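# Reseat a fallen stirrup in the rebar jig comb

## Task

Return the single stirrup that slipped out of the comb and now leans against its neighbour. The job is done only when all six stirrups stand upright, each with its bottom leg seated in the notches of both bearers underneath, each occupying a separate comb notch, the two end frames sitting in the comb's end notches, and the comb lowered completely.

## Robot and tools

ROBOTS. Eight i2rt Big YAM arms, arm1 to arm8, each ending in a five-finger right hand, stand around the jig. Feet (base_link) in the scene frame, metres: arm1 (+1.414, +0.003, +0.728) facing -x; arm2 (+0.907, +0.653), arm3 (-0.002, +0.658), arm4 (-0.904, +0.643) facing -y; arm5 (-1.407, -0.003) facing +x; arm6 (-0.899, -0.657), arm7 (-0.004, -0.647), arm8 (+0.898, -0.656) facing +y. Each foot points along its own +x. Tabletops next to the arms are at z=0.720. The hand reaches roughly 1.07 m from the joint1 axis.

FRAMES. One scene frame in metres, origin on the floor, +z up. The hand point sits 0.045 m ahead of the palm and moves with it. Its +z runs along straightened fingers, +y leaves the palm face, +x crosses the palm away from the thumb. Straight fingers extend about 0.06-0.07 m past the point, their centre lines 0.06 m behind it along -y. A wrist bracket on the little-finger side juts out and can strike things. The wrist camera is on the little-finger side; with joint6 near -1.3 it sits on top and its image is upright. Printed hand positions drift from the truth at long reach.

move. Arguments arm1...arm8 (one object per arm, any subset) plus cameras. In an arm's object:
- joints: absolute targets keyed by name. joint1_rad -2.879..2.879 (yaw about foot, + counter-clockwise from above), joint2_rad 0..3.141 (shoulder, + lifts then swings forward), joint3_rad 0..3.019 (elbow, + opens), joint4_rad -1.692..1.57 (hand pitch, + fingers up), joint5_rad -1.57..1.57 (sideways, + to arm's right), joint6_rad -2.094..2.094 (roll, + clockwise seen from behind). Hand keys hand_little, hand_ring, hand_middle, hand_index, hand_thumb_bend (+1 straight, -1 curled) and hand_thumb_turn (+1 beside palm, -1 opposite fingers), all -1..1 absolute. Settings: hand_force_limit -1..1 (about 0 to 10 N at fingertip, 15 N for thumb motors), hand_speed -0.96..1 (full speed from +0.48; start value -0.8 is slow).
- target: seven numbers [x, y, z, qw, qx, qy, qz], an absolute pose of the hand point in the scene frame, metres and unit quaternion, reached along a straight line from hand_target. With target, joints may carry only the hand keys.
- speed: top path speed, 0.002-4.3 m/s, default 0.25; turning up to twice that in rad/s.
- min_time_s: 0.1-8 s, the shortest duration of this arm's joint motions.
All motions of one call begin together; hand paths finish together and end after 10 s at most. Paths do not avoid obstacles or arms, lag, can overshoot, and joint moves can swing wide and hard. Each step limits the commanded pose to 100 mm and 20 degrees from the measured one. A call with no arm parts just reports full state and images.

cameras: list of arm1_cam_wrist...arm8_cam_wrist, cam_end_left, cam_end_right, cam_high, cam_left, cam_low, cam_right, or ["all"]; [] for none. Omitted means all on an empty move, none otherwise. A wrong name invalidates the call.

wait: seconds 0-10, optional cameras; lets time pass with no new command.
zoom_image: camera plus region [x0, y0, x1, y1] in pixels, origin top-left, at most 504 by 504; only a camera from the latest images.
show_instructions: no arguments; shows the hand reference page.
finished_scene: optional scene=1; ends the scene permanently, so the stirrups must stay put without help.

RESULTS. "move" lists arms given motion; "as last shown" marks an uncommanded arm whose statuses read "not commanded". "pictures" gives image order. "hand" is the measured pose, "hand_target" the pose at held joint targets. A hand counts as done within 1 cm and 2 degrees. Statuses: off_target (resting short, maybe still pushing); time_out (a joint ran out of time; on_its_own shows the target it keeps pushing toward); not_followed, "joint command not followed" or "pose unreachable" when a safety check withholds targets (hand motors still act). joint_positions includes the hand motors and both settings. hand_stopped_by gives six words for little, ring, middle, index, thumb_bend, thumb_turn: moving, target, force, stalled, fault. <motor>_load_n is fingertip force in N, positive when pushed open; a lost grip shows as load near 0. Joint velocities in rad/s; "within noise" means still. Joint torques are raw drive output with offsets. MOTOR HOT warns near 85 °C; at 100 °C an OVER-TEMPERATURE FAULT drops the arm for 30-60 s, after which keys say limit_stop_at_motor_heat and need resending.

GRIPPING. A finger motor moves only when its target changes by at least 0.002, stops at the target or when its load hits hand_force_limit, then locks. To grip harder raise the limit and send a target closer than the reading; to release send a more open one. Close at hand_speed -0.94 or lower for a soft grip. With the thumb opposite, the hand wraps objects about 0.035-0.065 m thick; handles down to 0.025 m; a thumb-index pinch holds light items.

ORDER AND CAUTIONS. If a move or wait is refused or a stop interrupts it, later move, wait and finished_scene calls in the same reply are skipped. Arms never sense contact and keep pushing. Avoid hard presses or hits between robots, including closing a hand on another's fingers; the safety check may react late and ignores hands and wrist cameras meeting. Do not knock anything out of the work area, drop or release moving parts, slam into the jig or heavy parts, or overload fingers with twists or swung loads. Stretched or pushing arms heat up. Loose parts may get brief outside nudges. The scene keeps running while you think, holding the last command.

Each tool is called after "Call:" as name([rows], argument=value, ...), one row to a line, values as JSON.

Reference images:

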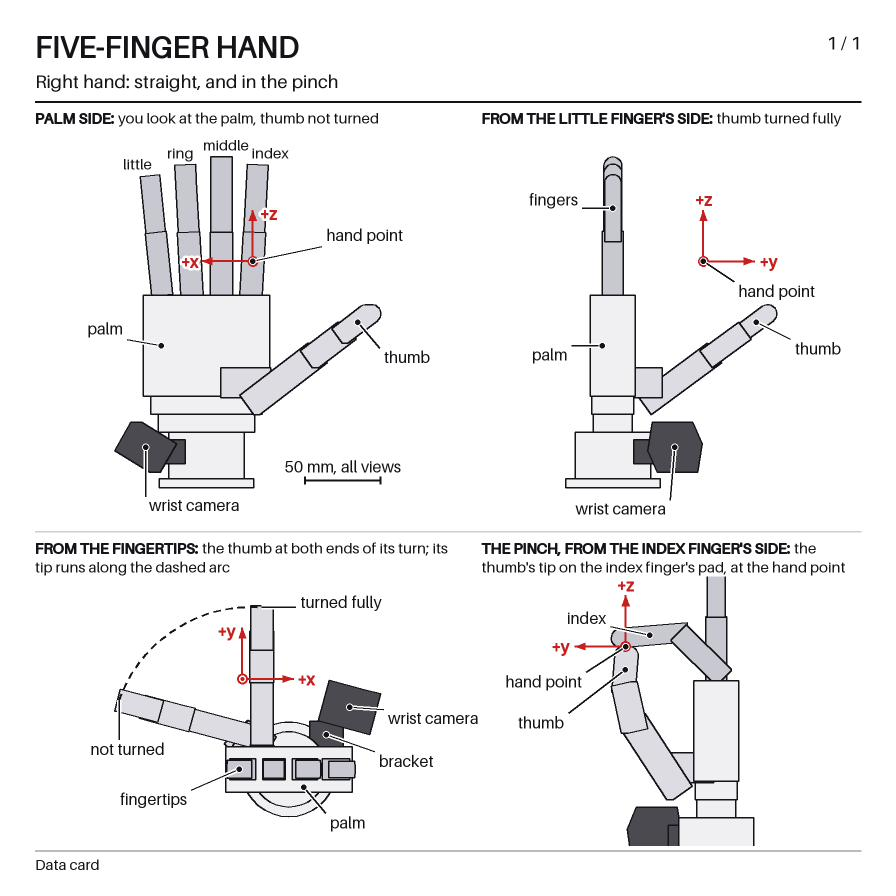

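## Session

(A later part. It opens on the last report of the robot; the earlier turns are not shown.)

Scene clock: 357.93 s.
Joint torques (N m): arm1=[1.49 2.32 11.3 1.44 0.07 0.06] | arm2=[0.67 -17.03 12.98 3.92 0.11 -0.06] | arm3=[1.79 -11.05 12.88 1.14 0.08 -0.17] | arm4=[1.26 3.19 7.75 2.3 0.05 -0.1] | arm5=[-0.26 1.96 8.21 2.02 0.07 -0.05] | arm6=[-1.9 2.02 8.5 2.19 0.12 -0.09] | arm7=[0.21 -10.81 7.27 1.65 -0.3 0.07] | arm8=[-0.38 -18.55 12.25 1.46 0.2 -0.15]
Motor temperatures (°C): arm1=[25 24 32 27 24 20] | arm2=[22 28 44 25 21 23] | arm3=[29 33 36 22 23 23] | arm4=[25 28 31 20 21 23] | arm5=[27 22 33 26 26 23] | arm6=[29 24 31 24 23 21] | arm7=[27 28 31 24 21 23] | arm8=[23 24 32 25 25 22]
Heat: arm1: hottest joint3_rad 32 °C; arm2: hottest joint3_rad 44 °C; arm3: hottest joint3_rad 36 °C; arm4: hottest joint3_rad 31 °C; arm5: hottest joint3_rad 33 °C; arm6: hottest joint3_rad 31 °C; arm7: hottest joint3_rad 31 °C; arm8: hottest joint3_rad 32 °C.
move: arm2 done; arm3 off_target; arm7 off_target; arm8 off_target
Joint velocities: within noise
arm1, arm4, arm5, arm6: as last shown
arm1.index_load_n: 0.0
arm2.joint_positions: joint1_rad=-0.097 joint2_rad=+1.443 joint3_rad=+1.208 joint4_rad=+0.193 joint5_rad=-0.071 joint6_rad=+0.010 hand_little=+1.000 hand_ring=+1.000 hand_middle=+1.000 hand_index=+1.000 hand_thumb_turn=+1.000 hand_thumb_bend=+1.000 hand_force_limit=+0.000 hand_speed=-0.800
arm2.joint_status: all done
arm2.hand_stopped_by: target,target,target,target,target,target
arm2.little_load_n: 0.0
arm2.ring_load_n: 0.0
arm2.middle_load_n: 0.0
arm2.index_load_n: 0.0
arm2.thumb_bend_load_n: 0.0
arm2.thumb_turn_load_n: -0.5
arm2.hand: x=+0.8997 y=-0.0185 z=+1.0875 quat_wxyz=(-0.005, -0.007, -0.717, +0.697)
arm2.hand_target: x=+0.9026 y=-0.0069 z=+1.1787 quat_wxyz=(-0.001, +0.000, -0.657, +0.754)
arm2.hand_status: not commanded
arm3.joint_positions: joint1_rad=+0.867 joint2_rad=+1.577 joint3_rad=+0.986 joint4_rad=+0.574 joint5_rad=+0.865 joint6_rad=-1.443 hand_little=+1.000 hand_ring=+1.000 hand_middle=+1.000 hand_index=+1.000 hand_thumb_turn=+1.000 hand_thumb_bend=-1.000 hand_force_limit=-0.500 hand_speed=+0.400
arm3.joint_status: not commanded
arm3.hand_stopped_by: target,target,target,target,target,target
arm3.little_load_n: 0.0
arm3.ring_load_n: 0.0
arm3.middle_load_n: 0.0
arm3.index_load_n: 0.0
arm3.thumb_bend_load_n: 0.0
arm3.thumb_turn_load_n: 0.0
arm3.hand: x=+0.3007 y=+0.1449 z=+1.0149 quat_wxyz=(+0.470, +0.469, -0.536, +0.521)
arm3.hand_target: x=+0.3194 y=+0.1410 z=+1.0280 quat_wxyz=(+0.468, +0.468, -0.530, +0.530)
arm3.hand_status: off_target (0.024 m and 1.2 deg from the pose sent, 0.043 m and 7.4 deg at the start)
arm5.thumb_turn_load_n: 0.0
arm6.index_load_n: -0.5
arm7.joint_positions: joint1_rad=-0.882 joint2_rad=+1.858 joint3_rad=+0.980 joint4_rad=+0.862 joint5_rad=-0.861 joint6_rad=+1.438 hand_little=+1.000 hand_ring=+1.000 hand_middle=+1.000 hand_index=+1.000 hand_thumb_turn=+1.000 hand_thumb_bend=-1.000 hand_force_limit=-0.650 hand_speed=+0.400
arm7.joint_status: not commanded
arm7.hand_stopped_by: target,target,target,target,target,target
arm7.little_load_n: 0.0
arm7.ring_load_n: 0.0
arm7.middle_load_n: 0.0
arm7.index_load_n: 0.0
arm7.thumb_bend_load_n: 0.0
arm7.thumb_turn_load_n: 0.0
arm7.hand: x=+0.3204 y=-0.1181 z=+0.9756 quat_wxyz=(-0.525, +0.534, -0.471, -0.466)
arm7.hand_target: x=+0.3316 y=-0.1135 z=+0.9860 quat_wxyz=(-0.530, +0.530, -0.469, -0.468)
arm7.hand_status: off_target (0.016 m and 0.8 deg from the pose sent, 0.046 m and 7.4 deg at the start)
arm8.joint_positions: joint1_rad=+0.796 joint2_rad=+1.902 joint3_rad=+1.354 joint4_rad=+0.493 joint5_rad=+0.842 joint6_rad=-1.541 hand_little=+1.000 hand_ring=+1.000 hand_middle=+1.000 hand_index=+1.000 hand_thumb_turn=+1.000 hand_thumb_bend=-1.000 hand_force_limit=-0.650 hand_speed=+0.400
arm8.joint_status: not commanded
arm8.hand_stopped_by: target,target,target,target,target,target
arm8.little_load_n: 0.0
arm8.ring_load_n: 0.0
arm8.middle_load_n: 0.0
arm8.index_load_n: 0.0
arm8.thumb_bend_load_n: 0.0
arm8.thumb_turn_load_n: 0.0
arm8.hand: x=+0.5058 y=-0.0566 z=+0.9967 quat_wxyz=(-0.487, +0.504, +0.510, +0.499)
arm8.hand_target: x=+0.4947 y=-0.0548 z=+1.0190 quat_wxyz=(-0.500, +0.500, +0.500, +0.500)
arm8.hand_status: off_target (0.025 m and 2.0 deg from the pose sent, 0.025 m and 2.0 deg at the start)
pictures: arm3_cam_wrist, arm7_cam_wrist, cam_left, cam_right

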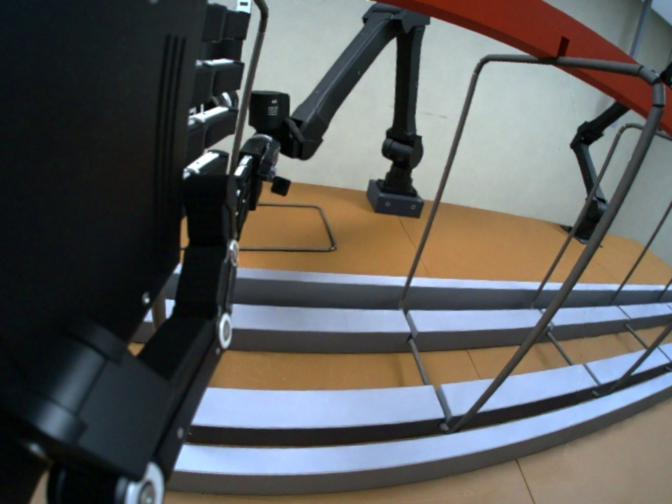

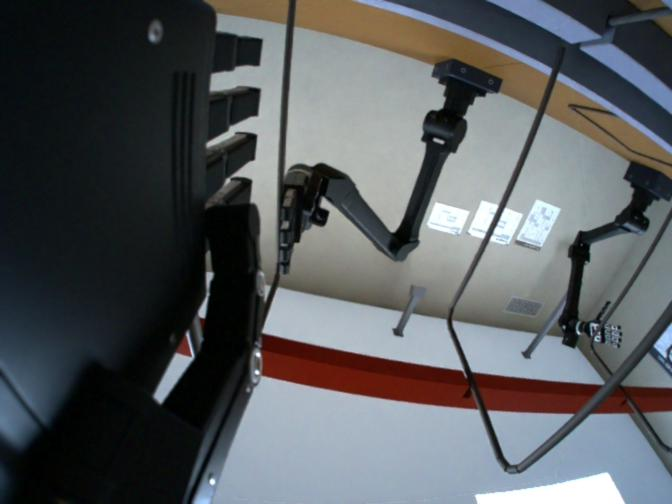

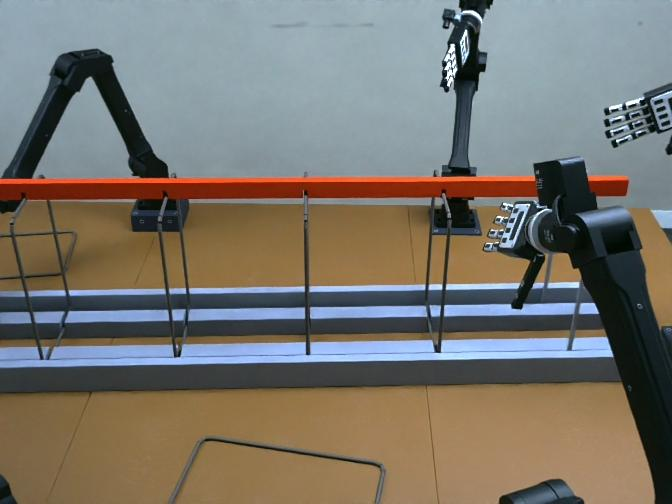

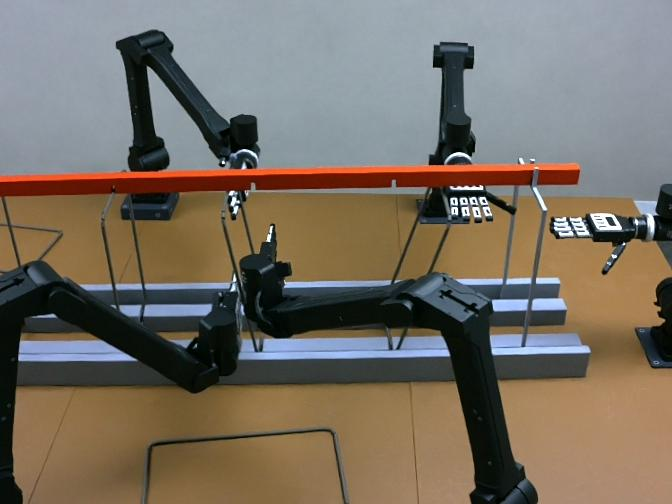

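Call:
move(arm2={"joints": {"joint2_rad": 1.366}})

Call:
move(arm3={"target": [0.332, 0.143, 1.029, 0.4845, 0.4845, -0.5150, 0.5150], "speed": 0.05}, arm7={"target": [0.349, -0.113, 0.986, 0.5150, -0.5150, 0.4845, 0.4845], "speed": 0.06}, cameras=["arm7_cam_wrist", "cam_right", "cam_left"])

Call:
zoom_image(camera="cam_right", region=[200, 160, 270, 230])

Call:
zoom_image(camera="cam_right", region=[100, 160, 150, 210])

Scene clock: 358.73 s.
Joint torques (N m): arm1=[1.96 1.2 11.25 1.52 0.02 0.07] | arm2=[0.73 -17.26 13 3.9 0.11 -0.08] | arm3=[1.49 -10.93 12.92 1.13 0.09 -0.15] | arm4=[1.32 3.14 7.79 2.3 0.04 -0.1] | arm5=[-0.15 2.02 8.24 1.98 0.06 -0.05] | arm6=[-1.96 1.96 8.47 2.18 0.12 -0.08] | arm7=[0.21 -10.99 7.28 1.62 -0.28 0.07] | arm8=[-0.62 -18.43 12.3 1.39 0.2 -0.13]
Motor temperatures (°C): arm1=[25 24 32 27 24 20] | arm2=[22 28 44 25 21 23] | arm3=[29 33 36 22 23 23] | arm4=[25 28 31 20 21 23] | arm5=[27 22 33 26 26 23] | arm6=[29 24 31 24 23 21] | arm7=[27 28 31 24 21 23] | arm8=[23 24 32 25 25 22]
Heat: arm1: hottest joint3_rad 32 °C; arm2: hottest joint3_rad 44 °C; arm3: hottest joint3_rad 36 °C; arm4: hottest joint3_rad 31 °C; arm5: hottest joint3_rad 33 °C; arm6: hottest joint3_rad 31 °C; arm7: hottest joint3_rad 31 °C; arm8: hottest joint3_rad 32 °C.
move: arm2 done
Joint velocities: within noise
arm1, arm3, arm4, arm5, arm6, arm7, arm8: as last shown
arm1.index_load_n: -0.5
arm1.thumb_turn_load_n: 0.0
arm2.joint_positions: joint1_rad=-0.097 joint2_rad=+1.440 joint3_rad=+1.208 joint4_rad=+0.193 joint5_rad=-0.071 joint6_rad=+0.011 hand_little=+1.000 hand_ring=+1.000 hand_middle=+1.000 hand_index=+1.000 hand_thumb_turn=+1.000 hand_thumb_bend=+1.000 hand_force_limit=+0.000 hand_speed=-0.800
arm2.joint_status: all done
arm2.hand_stopped_by: target,target,target,target,target,target
arm2.little_load_n: -0.5
arm2.ring_load_n: 0.0
arm2.middle_load_n: 0.0
arm2.index_load_n: 0.0
arm2.thumb_bend_load_n: 0.0
arm2.thumb_turn_load_n: -0.5
arm2.hand: x=+0.8998 y=-0.0178 z=+1.0895 quat_wxyz=(-0.005, -0.007, -0.716, +0.698)
arm2.hand_target: x=+0.9028 y=-0.0047 z=+1.1832 quat_wxyz=(+0.000, +0.000, -0.654, +0.756)
arm2.hand_status: not commanded
arm3.thumb_bend_load_n: 0.5
arm3.hand: x=+0.3007 y=+0.1449 z=+1.0149 quat_wxyz=(+0.471, +0.469, -0.536, +0.521)
arm3.hand_target: x=+0.3194 y=+0.1410 z=+1.0280 quat_wxyz=(+0.468, +0.468, -0.529, +0.530)
arm5.ring_load_n: 0.5
arm6.index_load_n: 0.0
arm7.joint_positions: joint1_rad=-0.882 joint2_rad=+1.858 joint3_rad=+0.980 joint4_rad=+0.862 joint5_rad=-0.861 joint6_rad=+1.439 hand_little=+1.000 hand_ring=+1.000 hand_middle=+1.000 hand_index=+1.000 hand_thumb_turn=+1.000 hand_thumb_bend=-1.000 hand_force_limit=-0.650 hand_speed=+0.400
arm7.index_load_n: 0.5
arm7.hand: x=+0.3204 y=-0.1181 z=+0.9757 quat_wxyz=(-0.525, +0.534, -0.471, -0.466)
pictures: none

Scene clock: 359.97 s.
Joint torques (N m): arm1=[1.96 2.26 11.43 1.77 0.1 0.1] | arm2=[0.67 -17.2 13 3.9 0.11 -0.08] | arm3=[1.55 -11.4 12.82 1.21 0.11 -0.14] | arm4=[1.26 3.19 7.79 2.29 0.04 -0.1] | arm5=[-0.26 1.85 8.32 1.91 0.09 -0.06] | arm6=[-1.96 2.14 8.5 2.18 0.12 -0.09] | arm7=[0.5 -11.58 4.77 2 -0.11 -0.07] | arm8=[-0.62 -18.49 12.27 1.44 0.2 -0.13]
Motor temperatures (°C): arm1=[25 24 32 27 24 20] | arm2=[22 28 44 25 21 23] | arm3=[29 33 36 22 23 23] | arm4=[25 28 31 20 21 23] | arm5=[27 22 33 26 26 23] | arm6=[29 24 31 24 23 21] | arm7=[27 28 31 24 21 23] | arm8=[23 24 32 25 25 22]
Heat: arm1: hottest joint3_rad 32 °C; arm2: hottest joint3_rad 44 °C; arm3: hottest joint3_rad 36 °C; arm4: hottest joint3_rad 31 °C; arm5: hottest joint3_rad 33 °C; arm6: hottest joint3_rad 31 °C; arm7: hottest joint3_rad 31 °C; arm8: hottest joint3_rad 32 °C.
move: arm3 off_target; arm7 not_followed
Joint velocities: within noise
arm1, arm2, arm4, arm5, arm6: as last shown
arm1.ring_load_n: -0.5
arm1.index_load_n: 0.0
arm2.thumb_turn_load_n: 0.0
arm3.joint_positions: joint1_rad=+0.891 joint2_rad=+1.602 joint3_rad=+1.010 joint4_rad=+0.574 joint5_rad=+0.887 joint6_rad=-1.505 hand_little=+1.000 hand_ring=+1.000 hand_middle=+1.000 hand_index=+1.000 hand_thumb_turn=+1.000 hand_thumb_bend=-1.000 hand_force_limit=-0.500 hand_speed=+0.400
arm3.joint_status: not commanded
arm3.hand_stopped_by: target,target,target,target,target,target
arm3.little_load_n: -0.5
arm3.ring_load_n: 0.0
arm3.middle_load_n: 0.0
arm3.index_load_n: 0.0
arm3.thumb_bend_load_n: 0.0
arm3.thumb_turn_load_n: 0.0
arm3.hand: x=+0.3131 y=+0.1477 z=+1.0158 quat_wxyz=(+0.486, +0.486, -0.520, +0.506)
arm3.hand_target: x=+0.3314 y=+0.1440 z=+1.0289 quat_wxyz=(+0.484, +0.484, -0.515, +0.515)
arm3.hand_status: off_target (0.024 m and 1.2 deg from the pose sent, 0.034 m and 3.4 deg at the start)
arm5.ring_load_n: 0.0
arm7.joint_positions: joint1_rad=-0.893 joint2_rad=+1.876 joint3_rad=+1.000 joint4_rad=+0.860 joint5_rad=-0.876 joint6_rad=+1.472 hand_little=+1.000 hand_ring=+1.000 hand_middle=+1.000 hand_index=+1.000 hand_thumb_turn=+1.000 hand_thumb_bend=-1.000 hand_force_limit=-0.650 hand_speed=+0.400
arm7.joint_status: not commanded
arm7.hand_stopped_by: target,target,target,target,target,target
arm7.little_load_n: 0.0
arm7.ring_load_n: 0.5
arm7.middle_load_n: 0.0
arm7.index_load_n: 0.0
arm7.thumb_bend_load_n: 0.0
arm7.thumb_turn_load_n: 0.0
arm7.hand: x=+0.3297 y=-0.1183 z=+0.9753 quat_wxyz=(-0.517, +0.527, -0.479, -0.475)
arm7.hand_target: x=+0.3297 y=-0.1183 z=+0.9753 quat_wxyz=(-0.517, +0.527, -0.479, -0.475)
arm7.hand_status: not_followed (0.023 m and 1.8 deg from the pose sent, 0.031 m and 3.6 deg at the start)
arm8.joint_positions: joint1_rad=+0.796 joint2_rad=+1.902 joint3_rad=+1.354 joint4_rad=+0.493 joint5_rad=+0.842 joint6_rad=-1.541 hand_little=+1.000 hand_ring=+1.000 hand_middle=+1.000 hand_index=+1.000 hand_thumb_turn=+1.000 hand_thumb_bend=-1.000 hand_force_limit=-0.650 hand_speed=+0.400
arm8.joint_status: not commanded
arm8.hand_stopped_by: target,target,target,target,target,target
arm8.little_load_n: 0.0
arm8.ring_load_n: 0.0
arm8.middle_load_n: 0.0
arm8.index_load_n: 0.0
arm8.thumb_bend_load_n: 0.5
arm8.thumb_turn_load_n: 0.0
arm8.hand: x=+0.5058 y=-0.0566 z=+0.9967 quat_wxyz=(-0.487, +0.504, +0.510, +0.499)
arm8.hand_target: x=+0.4947 y=-0.0548 z=+1.0190 quat_wxyz=(-0.500, +0.500, +0.500, +0.500)
arm8.hand_status: not commanded
pictures: arm7_cam_wrist, cam_left, cam_right
led back after a hold (arm7 arm): the arm was led back toward your command in small steps, so it may still be short of it.
pose unreachable (arm7 arm): on one or more control steps of this call this arm could not follow its commanded pose, so it was not sent that pose on those steps. On the call's last step it was still not sent that pose. It may still have moved: this result reports where it is.
cause: moving toward the commanded pose would bring a part of the arm too close to another arm (the arm8 arm, along the way the arms are being sent, or toward where that arm still pushes).

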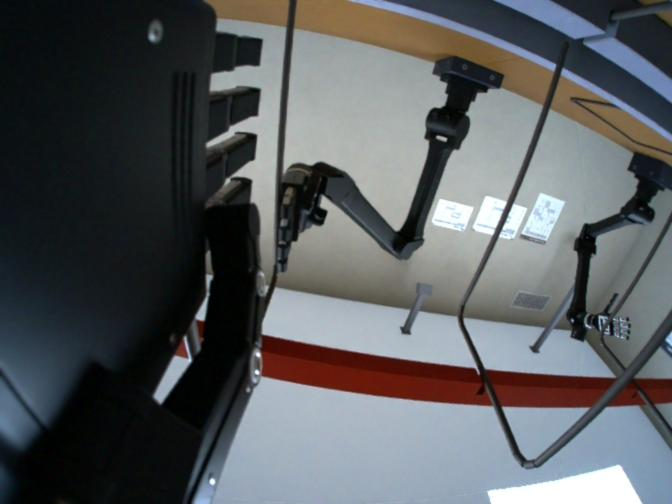

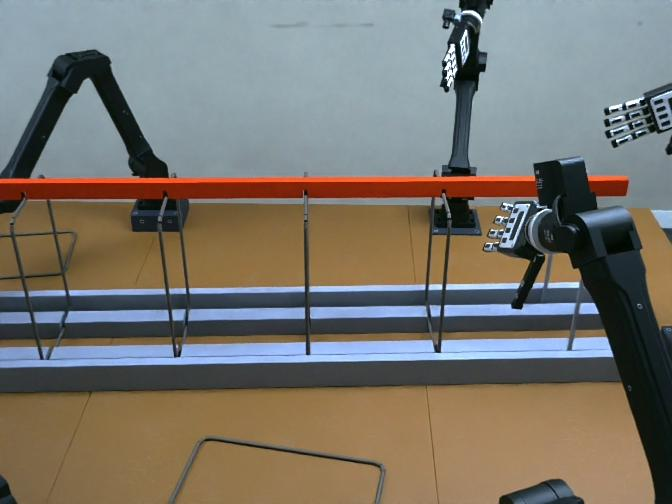

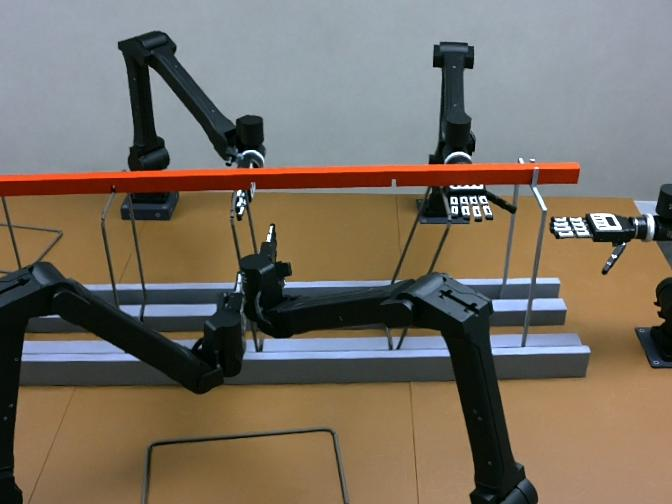

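Scaled by 7.200 from the camera's image (finer frame: 960x720).

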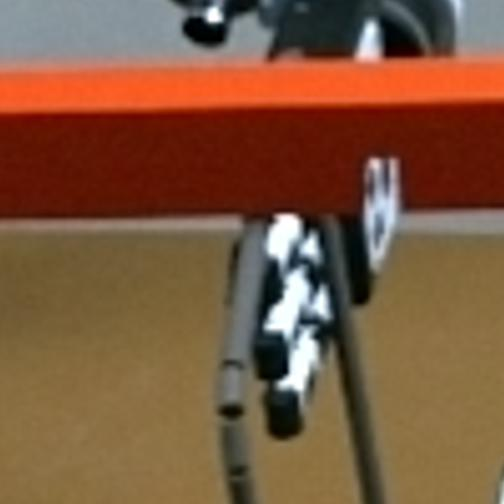

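Scaled by 10.080 from the camera's image (finer frame: 960x720).

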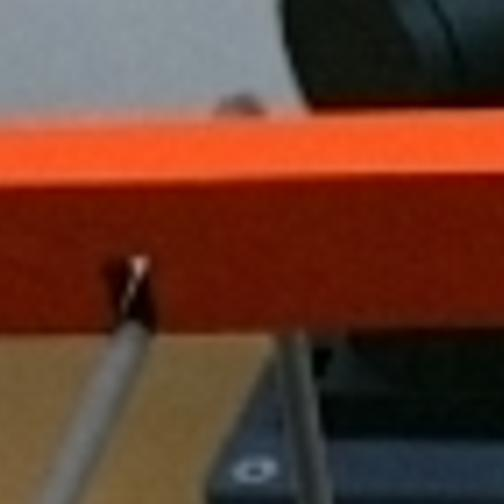

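Call:
move(arm8={"target": [0.486, -0.052, 1.02, 0.5, -0.5, -0.5, -0.5], "speed": 0.03}, cameras=["cam_right", "cam_high"])

Call:
zoom_image(camera="cam_right", region=[200, 160, 290, 220])

Call:
zoom_image(camera="cam_right", region=[90, 160, 290, 370])

Scene clock: 362.40 s.
Joint torques (N m): arm1=[1.9 2.73 11.37 1.61 0.06 0.07] | arm2=[0.67 -17.26 13 3.9 0.11 -0.08] | arm3=[1.61 -11.58 12.83 1.2 0.12 -0.15] | arm4=[1.08 3.14 7.75 2.3 0.04 -0.09] | arm5=[-0.91 2.02 8.14 1.96 0.07 -0.05] | arm6=[-2.02 2.08 8.5 2.17 0.12 -0.09] | arm7=[0.67 -11.52 4.71 2.02 -0.1 -0.08] | arm8=[-0.5 -17.79 13.03 1.16 0.18 -0.13]
Motor temperatures (°C): arm1=[25 24 32 27 24 20] | arm2=[22 29 44 25 21 23] | arm3=[29 33 36 22 23 23] | arm4=[25 28 31 20 21 23] | arm5=[27 22 33 26 26 23] | arm6=[29 24 31 24 23 21] | arm7=[27 29 31 24 21 23] | arm8=[23 24 32 25 25 22]
Heat: arm1: hottest joint3_rad 32 °C; arm2: hottest joint3_rad 44 °C; arm3: hottest joint3_rad 36 °C; arm4: hottest joint3_rad 31 °C; arm5: hottest joint3_rad 33 °C; arm6: hottest joint3_rad 31 °C; arm7: hottest joint3_rad 31 °C; arm8: hottest joint3_rad 32 °C.
move: arm8 off_target
Joint velocities: within noise
arm1, arm2, arm3, arm4, arm5, arm6, arm7: as last shown
arm1.ring_load_n: 0.0
arm1.thumb_turn_load_n: -0.5
arm2.thumb_turn_load_n: -0.5
arm3.little_load_n: 0.0
arm4.thumb_turn_load_n: 0.5
arm7.ring_load_n: 0.0
arm7.middle_load_n: -0.5
arm8.joint_positions: joint1_rad=+0.802 joint2_rad=+1.907 joint3_rad=+1.373 joint4_rad=+0.491 joint5_rad=+0.848 joint6_rad=-1.541 hand_little=+1.000 hand_ring=+1.000 hand_middle=+1.000 hand_index=+1.000 hand_thumb_turn=+1.000 hand_thumb_bend=-1.000 hand_force_limit=-0.650 hand_speed=+0.400
arm8.joint_status: not commanded
arm8.hand_stopped_by: target,target,target,target,target,target
arm8.little_load_n: 0.0
arm8.ring_load_n: 0.0
arm8.middle_load_n: 0.0
arm8.index_load_n: 0.0
arm8.thumb_bend_load_n: 0.0
arm8.thumb_turn_load_n: 0.5
arm8.hand: x=+0.4992 y=-0.0564 z=+1.0021 quat_wxyz=(-0.491, +0.504, +0.506, +0.498)
arm8.hand_target: x=+0.4865 y=-0.0529 z=+1.0200 quat_wxyz=(-0.500, +0.500, +0.500, +0.500)
arm8.hand_status: off_target (0.023 m and 1.3 deg from the pose sent, 0.031 m and 2.0 deg at the start)
pictures: cam_high, cam_right

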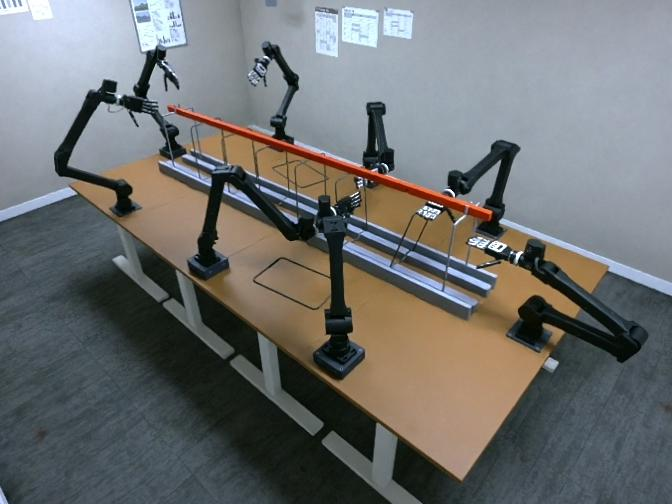

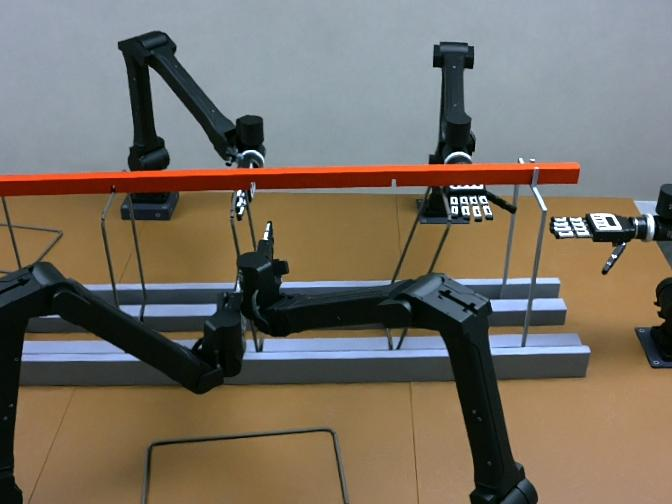

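Scaled by 5.600 from the camera's image (finer frame: 960x720).

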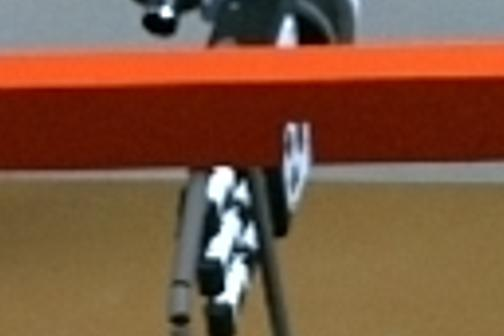

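Scaled by 2.400 from the camera's image (finer frame: 960x720).

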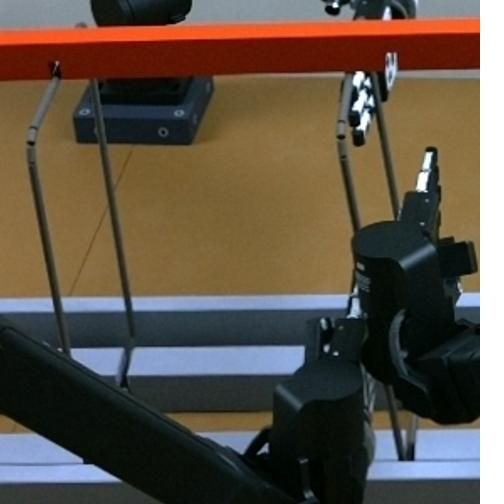

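Call:
move(arm3={"target": [0.345, 0.143, 1.03, 0.49, 0.49, -0.51, 0.51], "speed": 0.03}, cameras=["cam_right"])

Call:
zoom_image(camera="cam_right", region=[200, 160, 290, 220])

Call:
zoom_image(camera="cam_right", region=[100, 160, 150, 210])

Scene clock: 363.63 s.
Joint torques (N m): arm1=[1.67 2.43 11.17 1.54 0.08 0.06] | arm2=[0.67 -17.26 13 3.9 0.11 -0.08] | arm3=[1.61 -11.75 12.82 1.14 0.13 -0.13] | arm4=[1.2 3.19 7.79 2.32 0.05 -0.09] | arm5=[-0.5 2.26 8.24 2.03 0.07 -0.02] | arm6=[-2.02 2.14 8.51 2.19 0.11 -0.09] | arm7=[0.5 -11.58 4.75 1.95 -0.09 -0.07] | arm8=[-0.44 -18.14 13.15 1.11 0.19 -0.14]
Motor temperatures (°C): arm1=[25 24 32 27 24 20] | arm2=[22 29 44 25 21 23] | arm3=[29 33 36 22 23 23] | arm4=[25 28 31 20 21 23] | arm5=[27 22 33 26 26 23] | arm6=[29 24 31 24 23 21] | arm7=[27 29 30 24 21 23] | arm8=[23 24 32 25 25 22]
Heat: arm1: hottest joint3_rad 32 °C; arm2: hottest joint3_rad 44 °C; arm3: hottest joint3_rad 36 °C; arm4: hottest joint3_rad 31 °C; arm5: hottest joint3_rad 33 °C; arm6: hottest joint3_rad 31 °C; arm7: hottest joint3_rad 30 °C; arm8: hottest joint3_rad 32 °C.
move: arm3 off_target
Joint velocities: within noise
arm1, arm2, arm4, arm5, arm6, arm7, arm8: as last shown
arm2.ring_load_n: -0.5
arm2.thumb_bend_load_n: -0.5
arm3.joint_positions: joint1_rad=+0.910 joint2_rad=+1.628 joint3_rad=+1.042 joint4_rad=+0.569 joint5_rad=+0.902 joint6_rad=-1.527 hand_little=+1.000 hand_ring=+1.000 hand_middle=+1.000 hand_index=+1.000 hand_thumb_turn=+1.000 hand_thumb_bend=-1.000 hand_force_limit=-0.500 hand_speed=+0.400
arm3.joint_status: not commanded
arm3.hand_stopped_by: target,target,target,target,target,target
arm3.little_load_n: 0.0
arm3.ring_load_n: 0.0
arm3.middle_load_n: 0.0
arm3.index_load_n: 0.0
arm3.thumb_bend_load_n: 0.5
arm3.thumb_turn_load_n: 0.0
arm3.hand: x=+0.3275 y=+0.1476 z=+1.0170 quat_wxyz=(+0.491, +0.492, -0.514, +0.502)
arm3.hand_target: x=+0.3445 y=+0.1439 z=+1.0300 quat_wxyz=(+0.490, +0.490, -0.510, +0.510)
arm3.hand_status: off_target (0.022 m and 1.1 deg from the pose sent, 0.035 m and 1.4 deg at the start)
arm4.thumb_turn_load_n: 0.0
arm7.middle_load_n: 0.0
arm8.joint_positions: joint1_rad=+0.802 joint2_rad=+1.907 joint3_rad=+1.373 joint4_rad=+0.490 joint5_rad=+0.848 joint6_rad=-1.541 hand_little=+1.000 hand_ring=+1.000 hand_middle=+1.000 hand_index=+1.000 hand_thumb_turn=+1.000 hand_thumb_bend=-1.000 hand_force_limit=-0.650 hand_speed=+0.400
arm8.thumb_turn_load_n: 0.0
arm8.hand: x=+0.4991 y=-0.0564 z=+1.0018 quat_wxyz=(-0.491, +0.504, +0.507, +0.498)
arm8.hand_target: x=+0.4865 y=-0.0529 z=+1.0201 quat_wxyz=(-0.500, +0.500, +0.500, +0.500)

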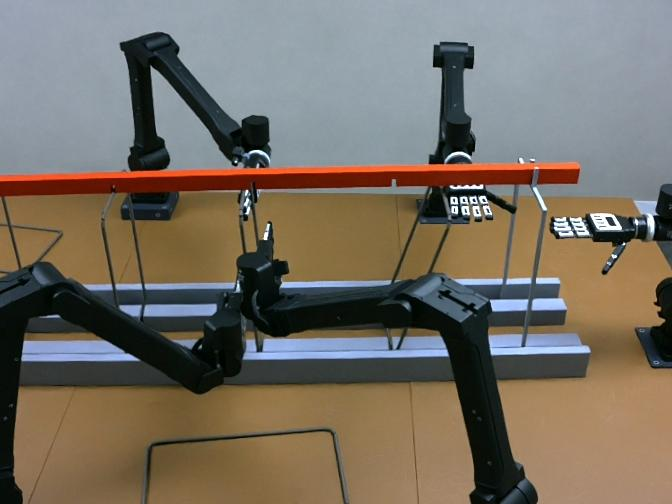

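Scaled by 5.600 from the camera's image (finer frame: 960x720).

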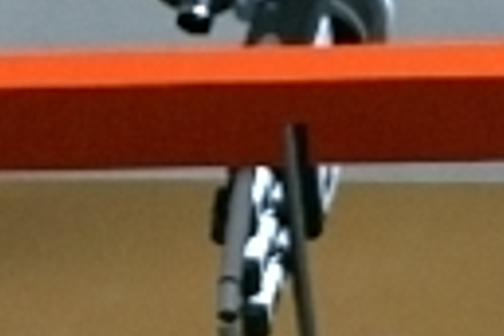

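Scaled by 10.080 from the camera's image (finer frame: 960x720).

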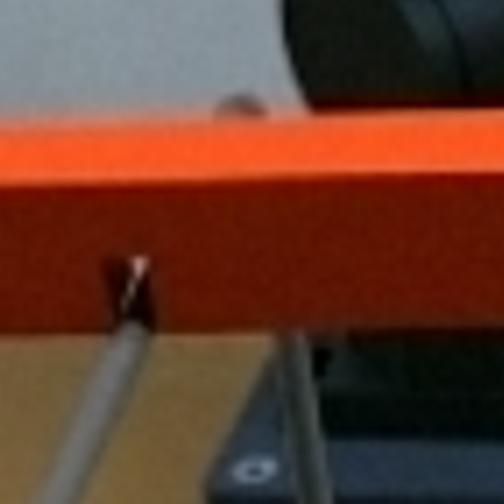

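Call:
move(arm3={"target": [0.351, 0.143, 1.03, 0.4975, 0.4975, -0.5025, 0.5025], "speed": 0.03}, cameras=["cam_right"])

Call:
zoom_image(camera="cam_right", region=[200, 160, 290, 220])

Scene clock: 365.00 s.
Joint torques (N m): arm1=[1.61 1.73 11.11 1.57 0.06 0.04] | arm2=[0.67 -17.26 13 3.9 0.11 -0.08] | arm3=[1.85 -12.04 12.92 1.11 0.03 -0.21] | arm4=[1.14 3.14 7.76 2.33 0.04 -0.1] | arm5=[0.03 2.2 8.16 1.96 0.06 -0.03] | arm6=[-1.79 2.2 8.47 2.18 0.12 -0.09] | arm7=[0.62 -11.81 4.7 1.95 -0.08 -0.07] | arm8=[-0.38 -17.9 13.08 1.07 0.17 -0.13]
Motor temperatures (°C): arm1=[25 24 32 27 24 20] | arm2=[22 29 44 25 21 23] | arm3=[29 33 37 22 23 23] | arm4=[25 28 31 20 21 23] | arm5=[27 22 33 26 26 23] | arm6=[29 24 31 24 23 21] | arm7=[27 29 30 24 21 23] | arm8=[23 24 32 25 25 22]
Heat: arm1: hottest joint3_rad 32 °C; arm2: hottest joint3_rad 44 °C; arm3: hottest joint3_rad 37 °C; arm4: hottest joint3_rad 31 °C; arm5: hottest joint3_rad 33 °C; arm6: hottest joint3_rad 31 °C; arm7: hottest joint3_rad 30 °C; arm8: hottest joint3_rad 32 °C.
move: arm3 off_target
Joint velocities: within noise
arm1, arm2, arm4, arm5, arm6, arm7, arm8: as last shown
arm1.index_load_n: -0.5
arm1.thumb_bend_load_n: 0.5
arm1.thumb_turn_load_n: 0.0
arm2.little_load_n: 0.0
arm2.ring_load_n: 0.0
arm2.thumb_bend_load_n: 0.0
arm3.joint_positions: joint1_rad=+0.914 joint2_rad=+1.641 joint3_rad=+1.054 joint4_rad=+0.569 joint5_rad=+0.914 joint6_rad=-1.554 hand_little=+1.000 hand_ring=+1.000 hand_middle=+1.000 hand_index=+1.000 hand_thumb_turn=+1.000 hand_thumb_bend=-1.000 hand_force_limit=-0.500 hand_speed=+0.400
arm3.joint_status: not commanded
arm3.hand_stopped_by: target,target,target,target,target,target
arm3.little_load_n: -0.5
arm3.ring_load_n: 0.0
arm3.middle_load_n: -0.5
arm3.index_load_n: 0.0
arm3.thumb_bend_load_n: 0.0
arm3.thumb_turn_load_n: 0.0
arm3.hand: x=+0.3304 y=+0.1469 z=+1.0176 quat_wxyz=(+0.500, +0.498, -0.509, +0.494)
arm3.hand_target: x=+0.3502 y=+0.1440 z=+1.0299 quat_wxyz=(+0.497, +0.498, -0.502, +0.503)
arm3.hand_status: off_target (0.024 m and 1.3 deg from the pose sent, 0.027 m and 1.7 deg at the start)
arm6.ring_load_n: 0.5

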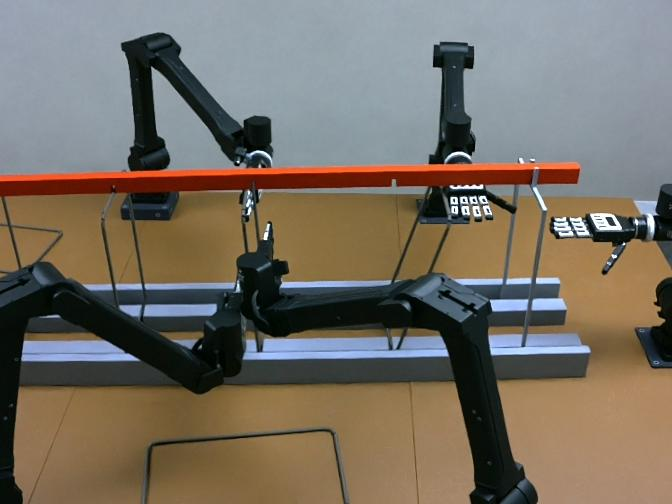

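Scaled by 5.600 from the camera's image (finer frame: 960x720).

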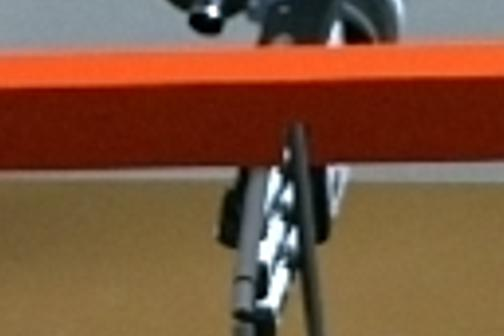

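Call:
move(arm3={"target": [0.3555, 0.143, 1.03, 0.5, 0.5, -0.5, 0.5], "speed": 0.03}, cameras=["cam_right"])

Call:
zoom_image(camera="cam_right", region=[200, 160, 290, 220])

Call:
zoom_image(camera="cam_right", region=[220, 160, 290, 360])

Scene clock: 366.23 s.
Joint torques (N m): arm1=[0.91 2.37 11.11 1.54 0.11 0.08] | arm2=[0.67 -17.32 12.98 3.92 0.11 -0.08] | arm3=[1.85 -11.93 12.93 1.13 0.01 -0.19] | arm4=[1.26 3.19 7.79 2.32 0.04 -0.09] | arm5=[0.09 1.9 8.14 2.11 0.09 -0.08] | arm6=[-1.9 1.96 8.46 2.19 0.12 -0.08] | arm7=[0.79 -11.46 4.74 2.03 -0.09 -0.08] | arm8=[-0.44 -17.73 13.08 1.14 0.2 -0.15]
Motor temperatures (°C): arm1=[25 24 32 27 23 20] | arm2=[22 29 44 25 21 23] | arm3=[29 33 37 22 23 23] | arm4=[25 28 31 20 21 23] | arm5=[27 22 33 26 26 23] | arm6=[29 24 31 24 23 21] | arm7=[27 29 30 24 21 23] | arm8=[23 24 33 25 25 22]
Heat: arm1: hottest joint3_rad 32 °C; arm2: hottest joint3_rad 44 °C; arm3: hottest joint3_rad 37 °C; arm4: hottest joint3_rad 31 °C; arm5: hottest joint3_rad 33 °C; arm6: hottest joint3_rad 31 °C; arm7: hottest joint3_rad 30 °C; arm8: hottest joint3_rad 33 °C.
move: arm3 off_target
Joint velocities: within noise
arm1.joint_positions: joint1_rad=-0.095 joint2_rad=+0.083 joint3_rad=+0.371 joint4_rad=-0.273 joint5_rad=-0.083 joint6_rad=-0.008 hand_little=+1.000 hand_ring=+1.000 hand_middle=+1.000 hand_index=+1.000 hand_thumb_turn=+1.000 hand_thumb_bend=+1.000 hand_force_limit=+0.000 hand_speed=-0.500
arm1.joint_status: not commanded
arm1.hand_stopped_by: fault,target,target,target,target,target
arm1.little_load_n: 0.0
arm1.ring_load_n: 0.0
arm1.middle_load_n: -0.5
arm1.index_load_n: 0.0
arm1.thumb_bend_load_n: 0.0
arm1.thumb_turn_load_n: -0.5
arm1.hand: x=+1.1281 y=-0.0168 z=+1.0092 quat_wxyz=(+0.508, -0.496, -0.496, +0.500)
arm1.hand_target: x=+1.1297 y=-0.0199 z=+1.0001 quat_wxyz=(+0.500, -0.500, -0.500, +0.500)
arm1.hand_status: not commanded
arm2, arm7, arm8: as last shown
arm2.little_load_n: -0.5
arm2.thumb_turn_load_n: 0.0
arm3.joint_positions: joint1_rad=+0.919 joint2_rad=+1.650 joint3_rad=+1.064 joint4_rad=+0.569 joint5_rad=+0.920 joint6_rad=-1.564 hand_little=+1.000 hand_ring=+1.000 hand_middle=+1.000 hand_index=+1.000 hand_thumb_turn=+1.000 hand_thumb_bend=-1.000 hand_force_limit=-0.500 hand_speed=+0.400
arm3.joint_status: not commanded
arm3.hand_stopped_by: target,target,target,target,target,target
arm3.little_load_n: -0.5
arm3.ring_load_n: 0.0
arm3.middle_load_n: 0.0
arm3.index_load_n: 0.5
arm3.thumb_bend_load_n: 0.0
arm3.thumb_turn_load_n: 0.0
arm3.hand: x=+0.3341 y=+0.1465 z=+1.0179 quat_wxyz=(+0.502, +0.499, -0.507, +0.491)
arm3.hand_target: x=+0.3547 y=+0.1441 z=+1.0299 quat_wxyz=(+0.500, +0.500, -0.500, +0.500)
arm3.hand_status: off_target (0.025 m and 1.3 deg from the pose sent, 0.028 m and 1.3 deg at the start)
arm4.joint_positions: joint1_rad=+0.384 joint2_rad=+0.552 joint3_rad=+1.350 joint4_rad=-1.286 joint5_rad=+0.102 joint6_rad=-0.981 hand_little=+1.000 hand_ring=+1.000 hand_middle=+1.000 hand_index=+1.000 hand_thumb_turn=+1.000 hand_thumb_bend=+1.000 hand_force_limit=+0.000 hand_speed=-0.800
arm4.joint_status: not commanded
arm4.hand_stopped_by: target,target,target,target,target,target
arm4.little_load_n: 0.0
arm4.ring_load_n: 0.0
arm4.middle_load_n: -0.5
arm4.index_load_n: 0.0
arm4.thumb_bend_load_n: 0.0
arm4.thumb_turn_load_n: 0.0
arm4.hand: x=-0.8792 y=+0.4314 z=+1.2836 quat_wxyz=(+0.195, +0.515, -0.683, +0.479)
arm4.hand_target: x=-0.8796 y=+0.4322 z=+1.2924 quat_wxyz=(+0.197, +0.511, -0.679, +0.488)
arm4.hand_status: not commanded
arm5.joint_positions: joint1_rad=+0.098 joint2_rad=+0.650 joint3_rad=+1.435 joint4_rad=-1.275 joint5_rad=+0.139 joint6_rad=-1.336 hand_little=+1.000 hand_ring=+1.000 hand_middle=+1.000 hand_index=+1.000 hand_thumb_turn=+1.000 hand_thumb_bend=+1.000 hand_force_limit=+0.000 hand_speed=-0.800
arm5.joint_status: not commanded
arm5.hand_stopped_by: target,target,target,target,target,target
arm5.little_load_n: 0.0
arm5.ring_load_n: -0.5
arm5.middle_load_n: 0.0
arm5.index_load_n: 0.0
arm5.thumb_bend_load_n: 0.0
arm5.thumb_turn_load_n: 0.0
arm5.hand: x=-1.1677 y=-0.0576 z=+1.2974 quat_wxyz=(-0.025, +0.847, -0.095, +0.522)
arm5.hand_target: x=-1.1690 y=-0.0577 z=+1.3064 quat_wxyz=(-0.027, +0.842, -0.095, +0.531)
arm5.hand_status: not commanded
arm6.joint_positions: joint1_rad=-0.123 joint2_rad=+0.630 joint3_rad=+1.447 joint4_rad=-1.200 joint5_rad=+0.216 joint6_rad=-1.427 hand_little=+1.000 hand_ring=+1.000 hand_middle=+1.000 hand_index=+1.000 hand_thumb_turn=+1.000 hand_thumb_bend=+1.000 hand_force_limit=+0.000 hand_speed=-0.800
arm6.joint_status: not commanded
arm6.hand_stopped_by: target,target,target,target,target,target
arm6.little_load_n: 0.0
arm6.ring_load_n: 0.0
arm6.middle_load_n: 0.0
arm6.index_load_n: 0.0
arm6.thumb_bend_load_n: 0.0
arm6.thumb_turn_load_n: 0.0
arm6.hand: x=-0.7750 y=-0.4274 z=+1.2815 quat_wxyz=(-0.330, +0.693, +0.455, +0.451)
arm6.hand_target: x=-0.7752 y=-0.4293 z=+1.2898 quat_wxyz=(-0.337, +0.690, +0.451, +0.456)
arm6.hand_status: not commanded

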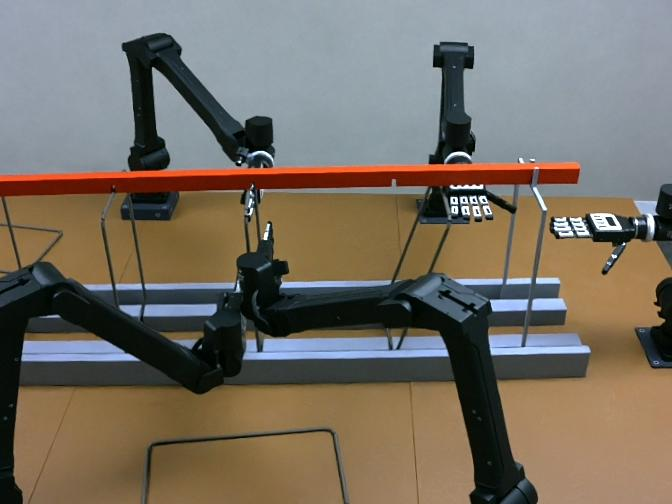

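Scaled by 5.600 from the camera's image (finer frame: 960x720).

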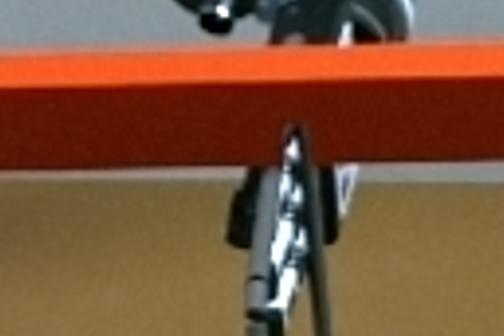

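Scaled by 2.520 from the camera's image (finer frame: 960x720).

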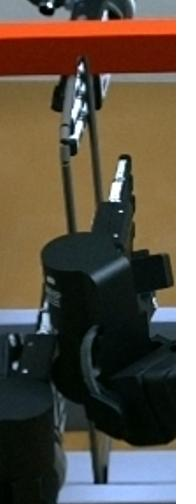

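Call:
move(arm3={"target": [0.3605, 0.143, 1.03, 0.5, 0.5, -0.5, 0.5], "speed": 0.03}, cameras=["cam_right"])

Call:
zoom_image(camera="cam_right", region=[200, 160, 290, 220])

Scene clock: 367.83 s.
Joint torques (N m): arm1=[1.67 3.08 10.96 1.52 0.05 0.05] | arm2=[0.67 -17.2 12.98 3.92 0.11 -0.08] | arm3=[1.2 -12.28 12.85 1.16 0 -0.12] | arm4=[1.2 3.14 7.76 2.29 0.04 -0.1] | arm5=[-0.03 1.96 8.14 1.92 0.07 -0.07] | arm6=[-1.96 2.02 8.47 2.19 0.12 -0.09] | arm7=[0.44 -11.75 4.68 1.96 -0.08 -0.07] | arm8=[-0.38 -17.79 13.08 1.07 0.19 -0.14]
Motor temperatures (°C): arm1=[25 24 32 27 23 20] | arm2=[22 29 44 25 21 23] | arm3=[29 33 37 22 23 23] | arm4=[25 28 31 20 21 23] | arm5=[27 22 33 26 26 23] | arm6=[29 24 31 24 23 21] | arm7=[26 29 30 24 21 23] | arm8=[23 24 33 25 25 22]
Heat: arm1: hottest joint3_rad 32 °C; arm2: hottest joint3_rad 44 °C; arm3: hottest joint3_rad 37 °C; arm4: hottest joint3_rad 31 °C; arm5: hottest joint3_rad 33 °C; arm6: hottest joint3_rad 31 °C; arm7: hottest joint3_rad 30 °C; arm8: hottest joint3_rad 33 °C.
move: arm3 off_target
Joint velocities: within noise
arm1, arm2, arm4, arm5, arm6, arm7, arm8: as last shown
arm1.middle_load_n: 0.0
arm1.index_load_n: -0.5
arm2.little_load_n: 0.0
arm2.thumb_turn_load_n: -0.5
arm3.joint_positions: joint1_rad=+0.929 joint2_rad=+1.662 joint3_rad=+1.079 joint4_rad=+0.566 joint5_rad=+0.926 joint6_rad=-1.568 hand_little=+1.000 hand_ring=+1.000 hand_middle=+1.000 hand_index=+1.000 hand_thumb_turn=+1.000 hand_thumb_bend=-1.000 hand_force_limit=-0.500 hand_speed=+0.400
arm3.joint_status: not commanded
arm3.hand_stopped_by: target,target,target,target,target,target
arm3.little_load_n: 0.0
arm3.ring_load_n: 0.0
arm3.middle_load_n: 0.0
arm3.index_load_n: 0.0
arm3.thumb_bend_load_n: 0.0
arm3.thumb_turn_load_n: 0.0
arm3.hand: x=+0.3422 y=+0.1476 z=+1.0175 quat_wxyz=(+0.502, +0.502, -0.505, +0.491)
arm3.hand_target: x=+0.3599 y=+0.1440 z=+1.0299 quat_wxyz=(+0.500, +0.500, -0.500, +0.500)
arm3.hand_status: off_target (0.023 m and 1.2 deg from the pose sent, 0.029 m and 1.3 deg at the start)
arm4.middle_load_n: 0.0
arm5.ring_load_n: 0.0
arm7.index_load_n: -0.5
arm8.thumb_bend_load_n: 0.5

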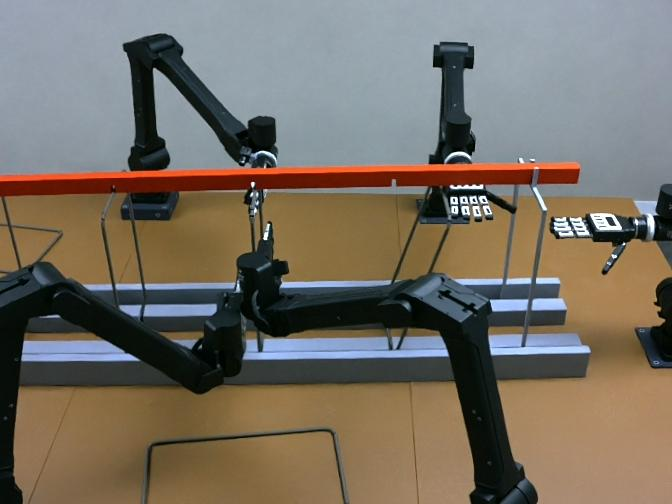

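Scaled by 5.600 from the camera's image (finer frame: 960x720).

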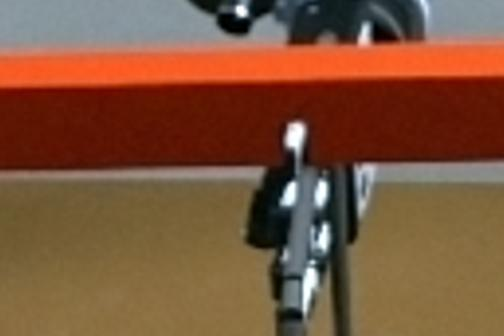

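Call:
move(arm3={"target": [0.3565, 0.143, 1.03, 0.5, 0.5, -0.5, 0.5], "speed": 0.03}, arm8={"target": [0.4825, -0.051, 1.021, 0.5, -0.5, -0.5, -0.5], "speed": 0.03}, cameras=["cam_right"])

Call:
zoom_image(camera="cam_right", region=[200, 160, 290, 220])

Scene clock: 369.30 s.
Joint torques (N m): arm1=[2.02 2.02 11.26 1.52 0.11 0.01] | arm2=[0.62 -17.32 13 3.92 0.11 -0.08] | arm3=[1.08 -12.81 12.15 1.2 -0.08 -0.14] | arm4=[1.08 3.25 7.76 2.32 0.04 -0.1] | arm5=[-0.26 2.08 8.35 1.92 0.09 -0.05] | arm6=[-2.08 2.14 8.5 2.19 0.11 -0.08] | arm7=[0.44 -11.69 4.75 1.92 -0.09 -0.07] | arm8=[-0.38 -17.73 13.29 1.16 0.15 -0.13]
Motor temperatures (°C): arm1=[25 24 32 27 23 20] | arm2=[22 29 44 25 21 23] | arm3=[29 33 37 22 23 23] | arm4=[25 28 31 20 21 23] | arm5=[27 22 33 26 25 23] | arm6=[29 24 31 24 23 21] | arm7=[26 29 30 24 21 23] | arm8=[23 24 33 24 25 22]
Heat: arm1: hottest joint3_rad 32 °C; arm2: hottest joint3_rad 44 °C; arm3: hottest joint3_rad 37 °C; arm4: hottest joint3_rad 31 °C; arm5: hottest joint3_rad 33 °C; arm6: hottest joint3_rad 31 °C; arm7: hottest joint3_rad 30 °C; arm8: hottest joint3_rad 33 °C.
move: arm3 off_target; arm8 off_target
Joint velocities: within noise
arm1, arm2, arm4, arm5, arm6, arm7: as last shown
arm1.index_load_n: 0.0
arm2.little_load_n: -0.5
arm3.joint_positions: joint1_rad=+0.929 joint2_rad=+1.662 joint3_rad=+1.079 joint4_rad=+0.566 joint5_rad=+0.923 joint6_rad=-1.569 hand_little=+1.000 hand_ring=+1.000 hand_middle=+1.000 hand_index=+1.000 hand_thumb_turn=+1.000 hand_thumb_bend=-1.000 hand_force_limit=-0.500 hand_speed=+0.400
arm3.joint_status: not commanded
arm3.hand_stopped_by: target,target,target,target,target,target
arm3.little_load_n: 0.0
arm3.ring_load_n: 0.0
arm3.middle_load_n: 0.0
arm3.index_load_n: 0.0
arm3.thumb_bend_load_n: 0.0
arm3.thumb_turn_load_n: 0.0
arm3.hand: x=+0.3426 y=+0.1474 z=+1.0176 quat_wxyz=(+0.502, +0.503, -0.504, +0.491)
arm3.hand_target: x=+0.3561 y=+0.1437 z=+1.0300 quat_wxyz=(+0.500, +0.500, -0.500, +0.500)
arm3.hand_status: off_target (0.019 m and 1.1 deg from the pose sent, 0.020 m and 1.2 deg at the start)
arm7.index_load_n: 0.0
arm8.joint_positions: joint1_rad=+0.803 joint2_rad=+1.912 joint3_rad=+1.383 joint4_rad=+0.484 joint5_rad=+0.851 joint6_rad=-1.541 hand_little=+1.000 hand_ring=+1.000 hand_middle=+1.000 hand_index=+1.000 hand_thumb_turn=+1.000 hand_thumb_bend=-1.000 hand_force_limit=-0.650 hand_speed=+0.400
arm8.joint_status: not commanded
arm8.hand_stopped_by: target,target,target,target,target,target
arm8.little_load_n: 0.0
arm8.ring_load_n: 0.0
arm8.middle_load_n: 0.0
arm8.index_load_n: 0.0
arm8.thumb_bend_load_n: 0.0
arm8.thumb_turn_load_n: 0.0
arm8.hand: x=+0.4974 y=-0.0551 z=+1.0029 quat_wxyz=(-0.490, +0.504, +0.506, +0.499)
arm8.hand_target: x=+0.4833 y=-0.0519 z=+1.0212 quat_wxyz=(-0.500, +0.500, +0.500, +0.500)
arm8.hand_status: off_target (0.024 m and 1.4 deg from the pose sent, 0.026 m and 1.4 deg at the start)

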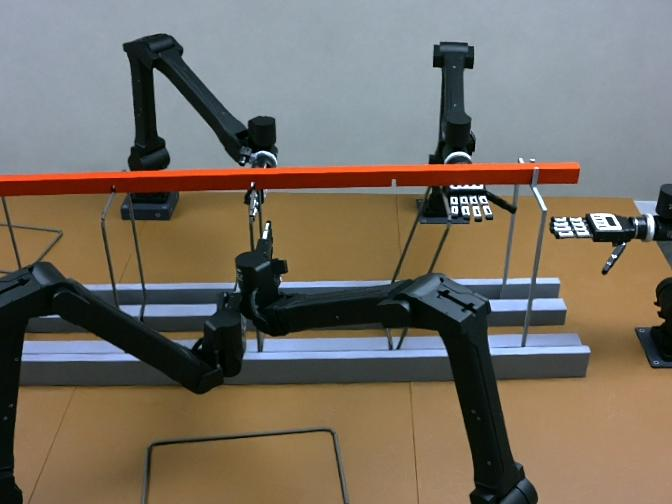

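Scaled by 5.600 from the camera's image (finer frame: 960x720).

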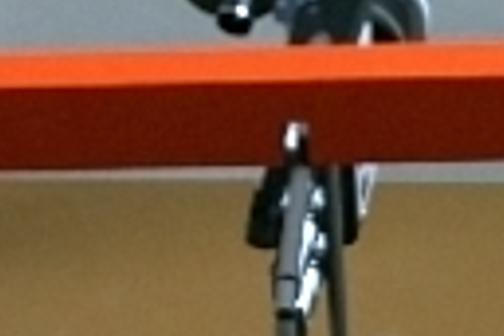

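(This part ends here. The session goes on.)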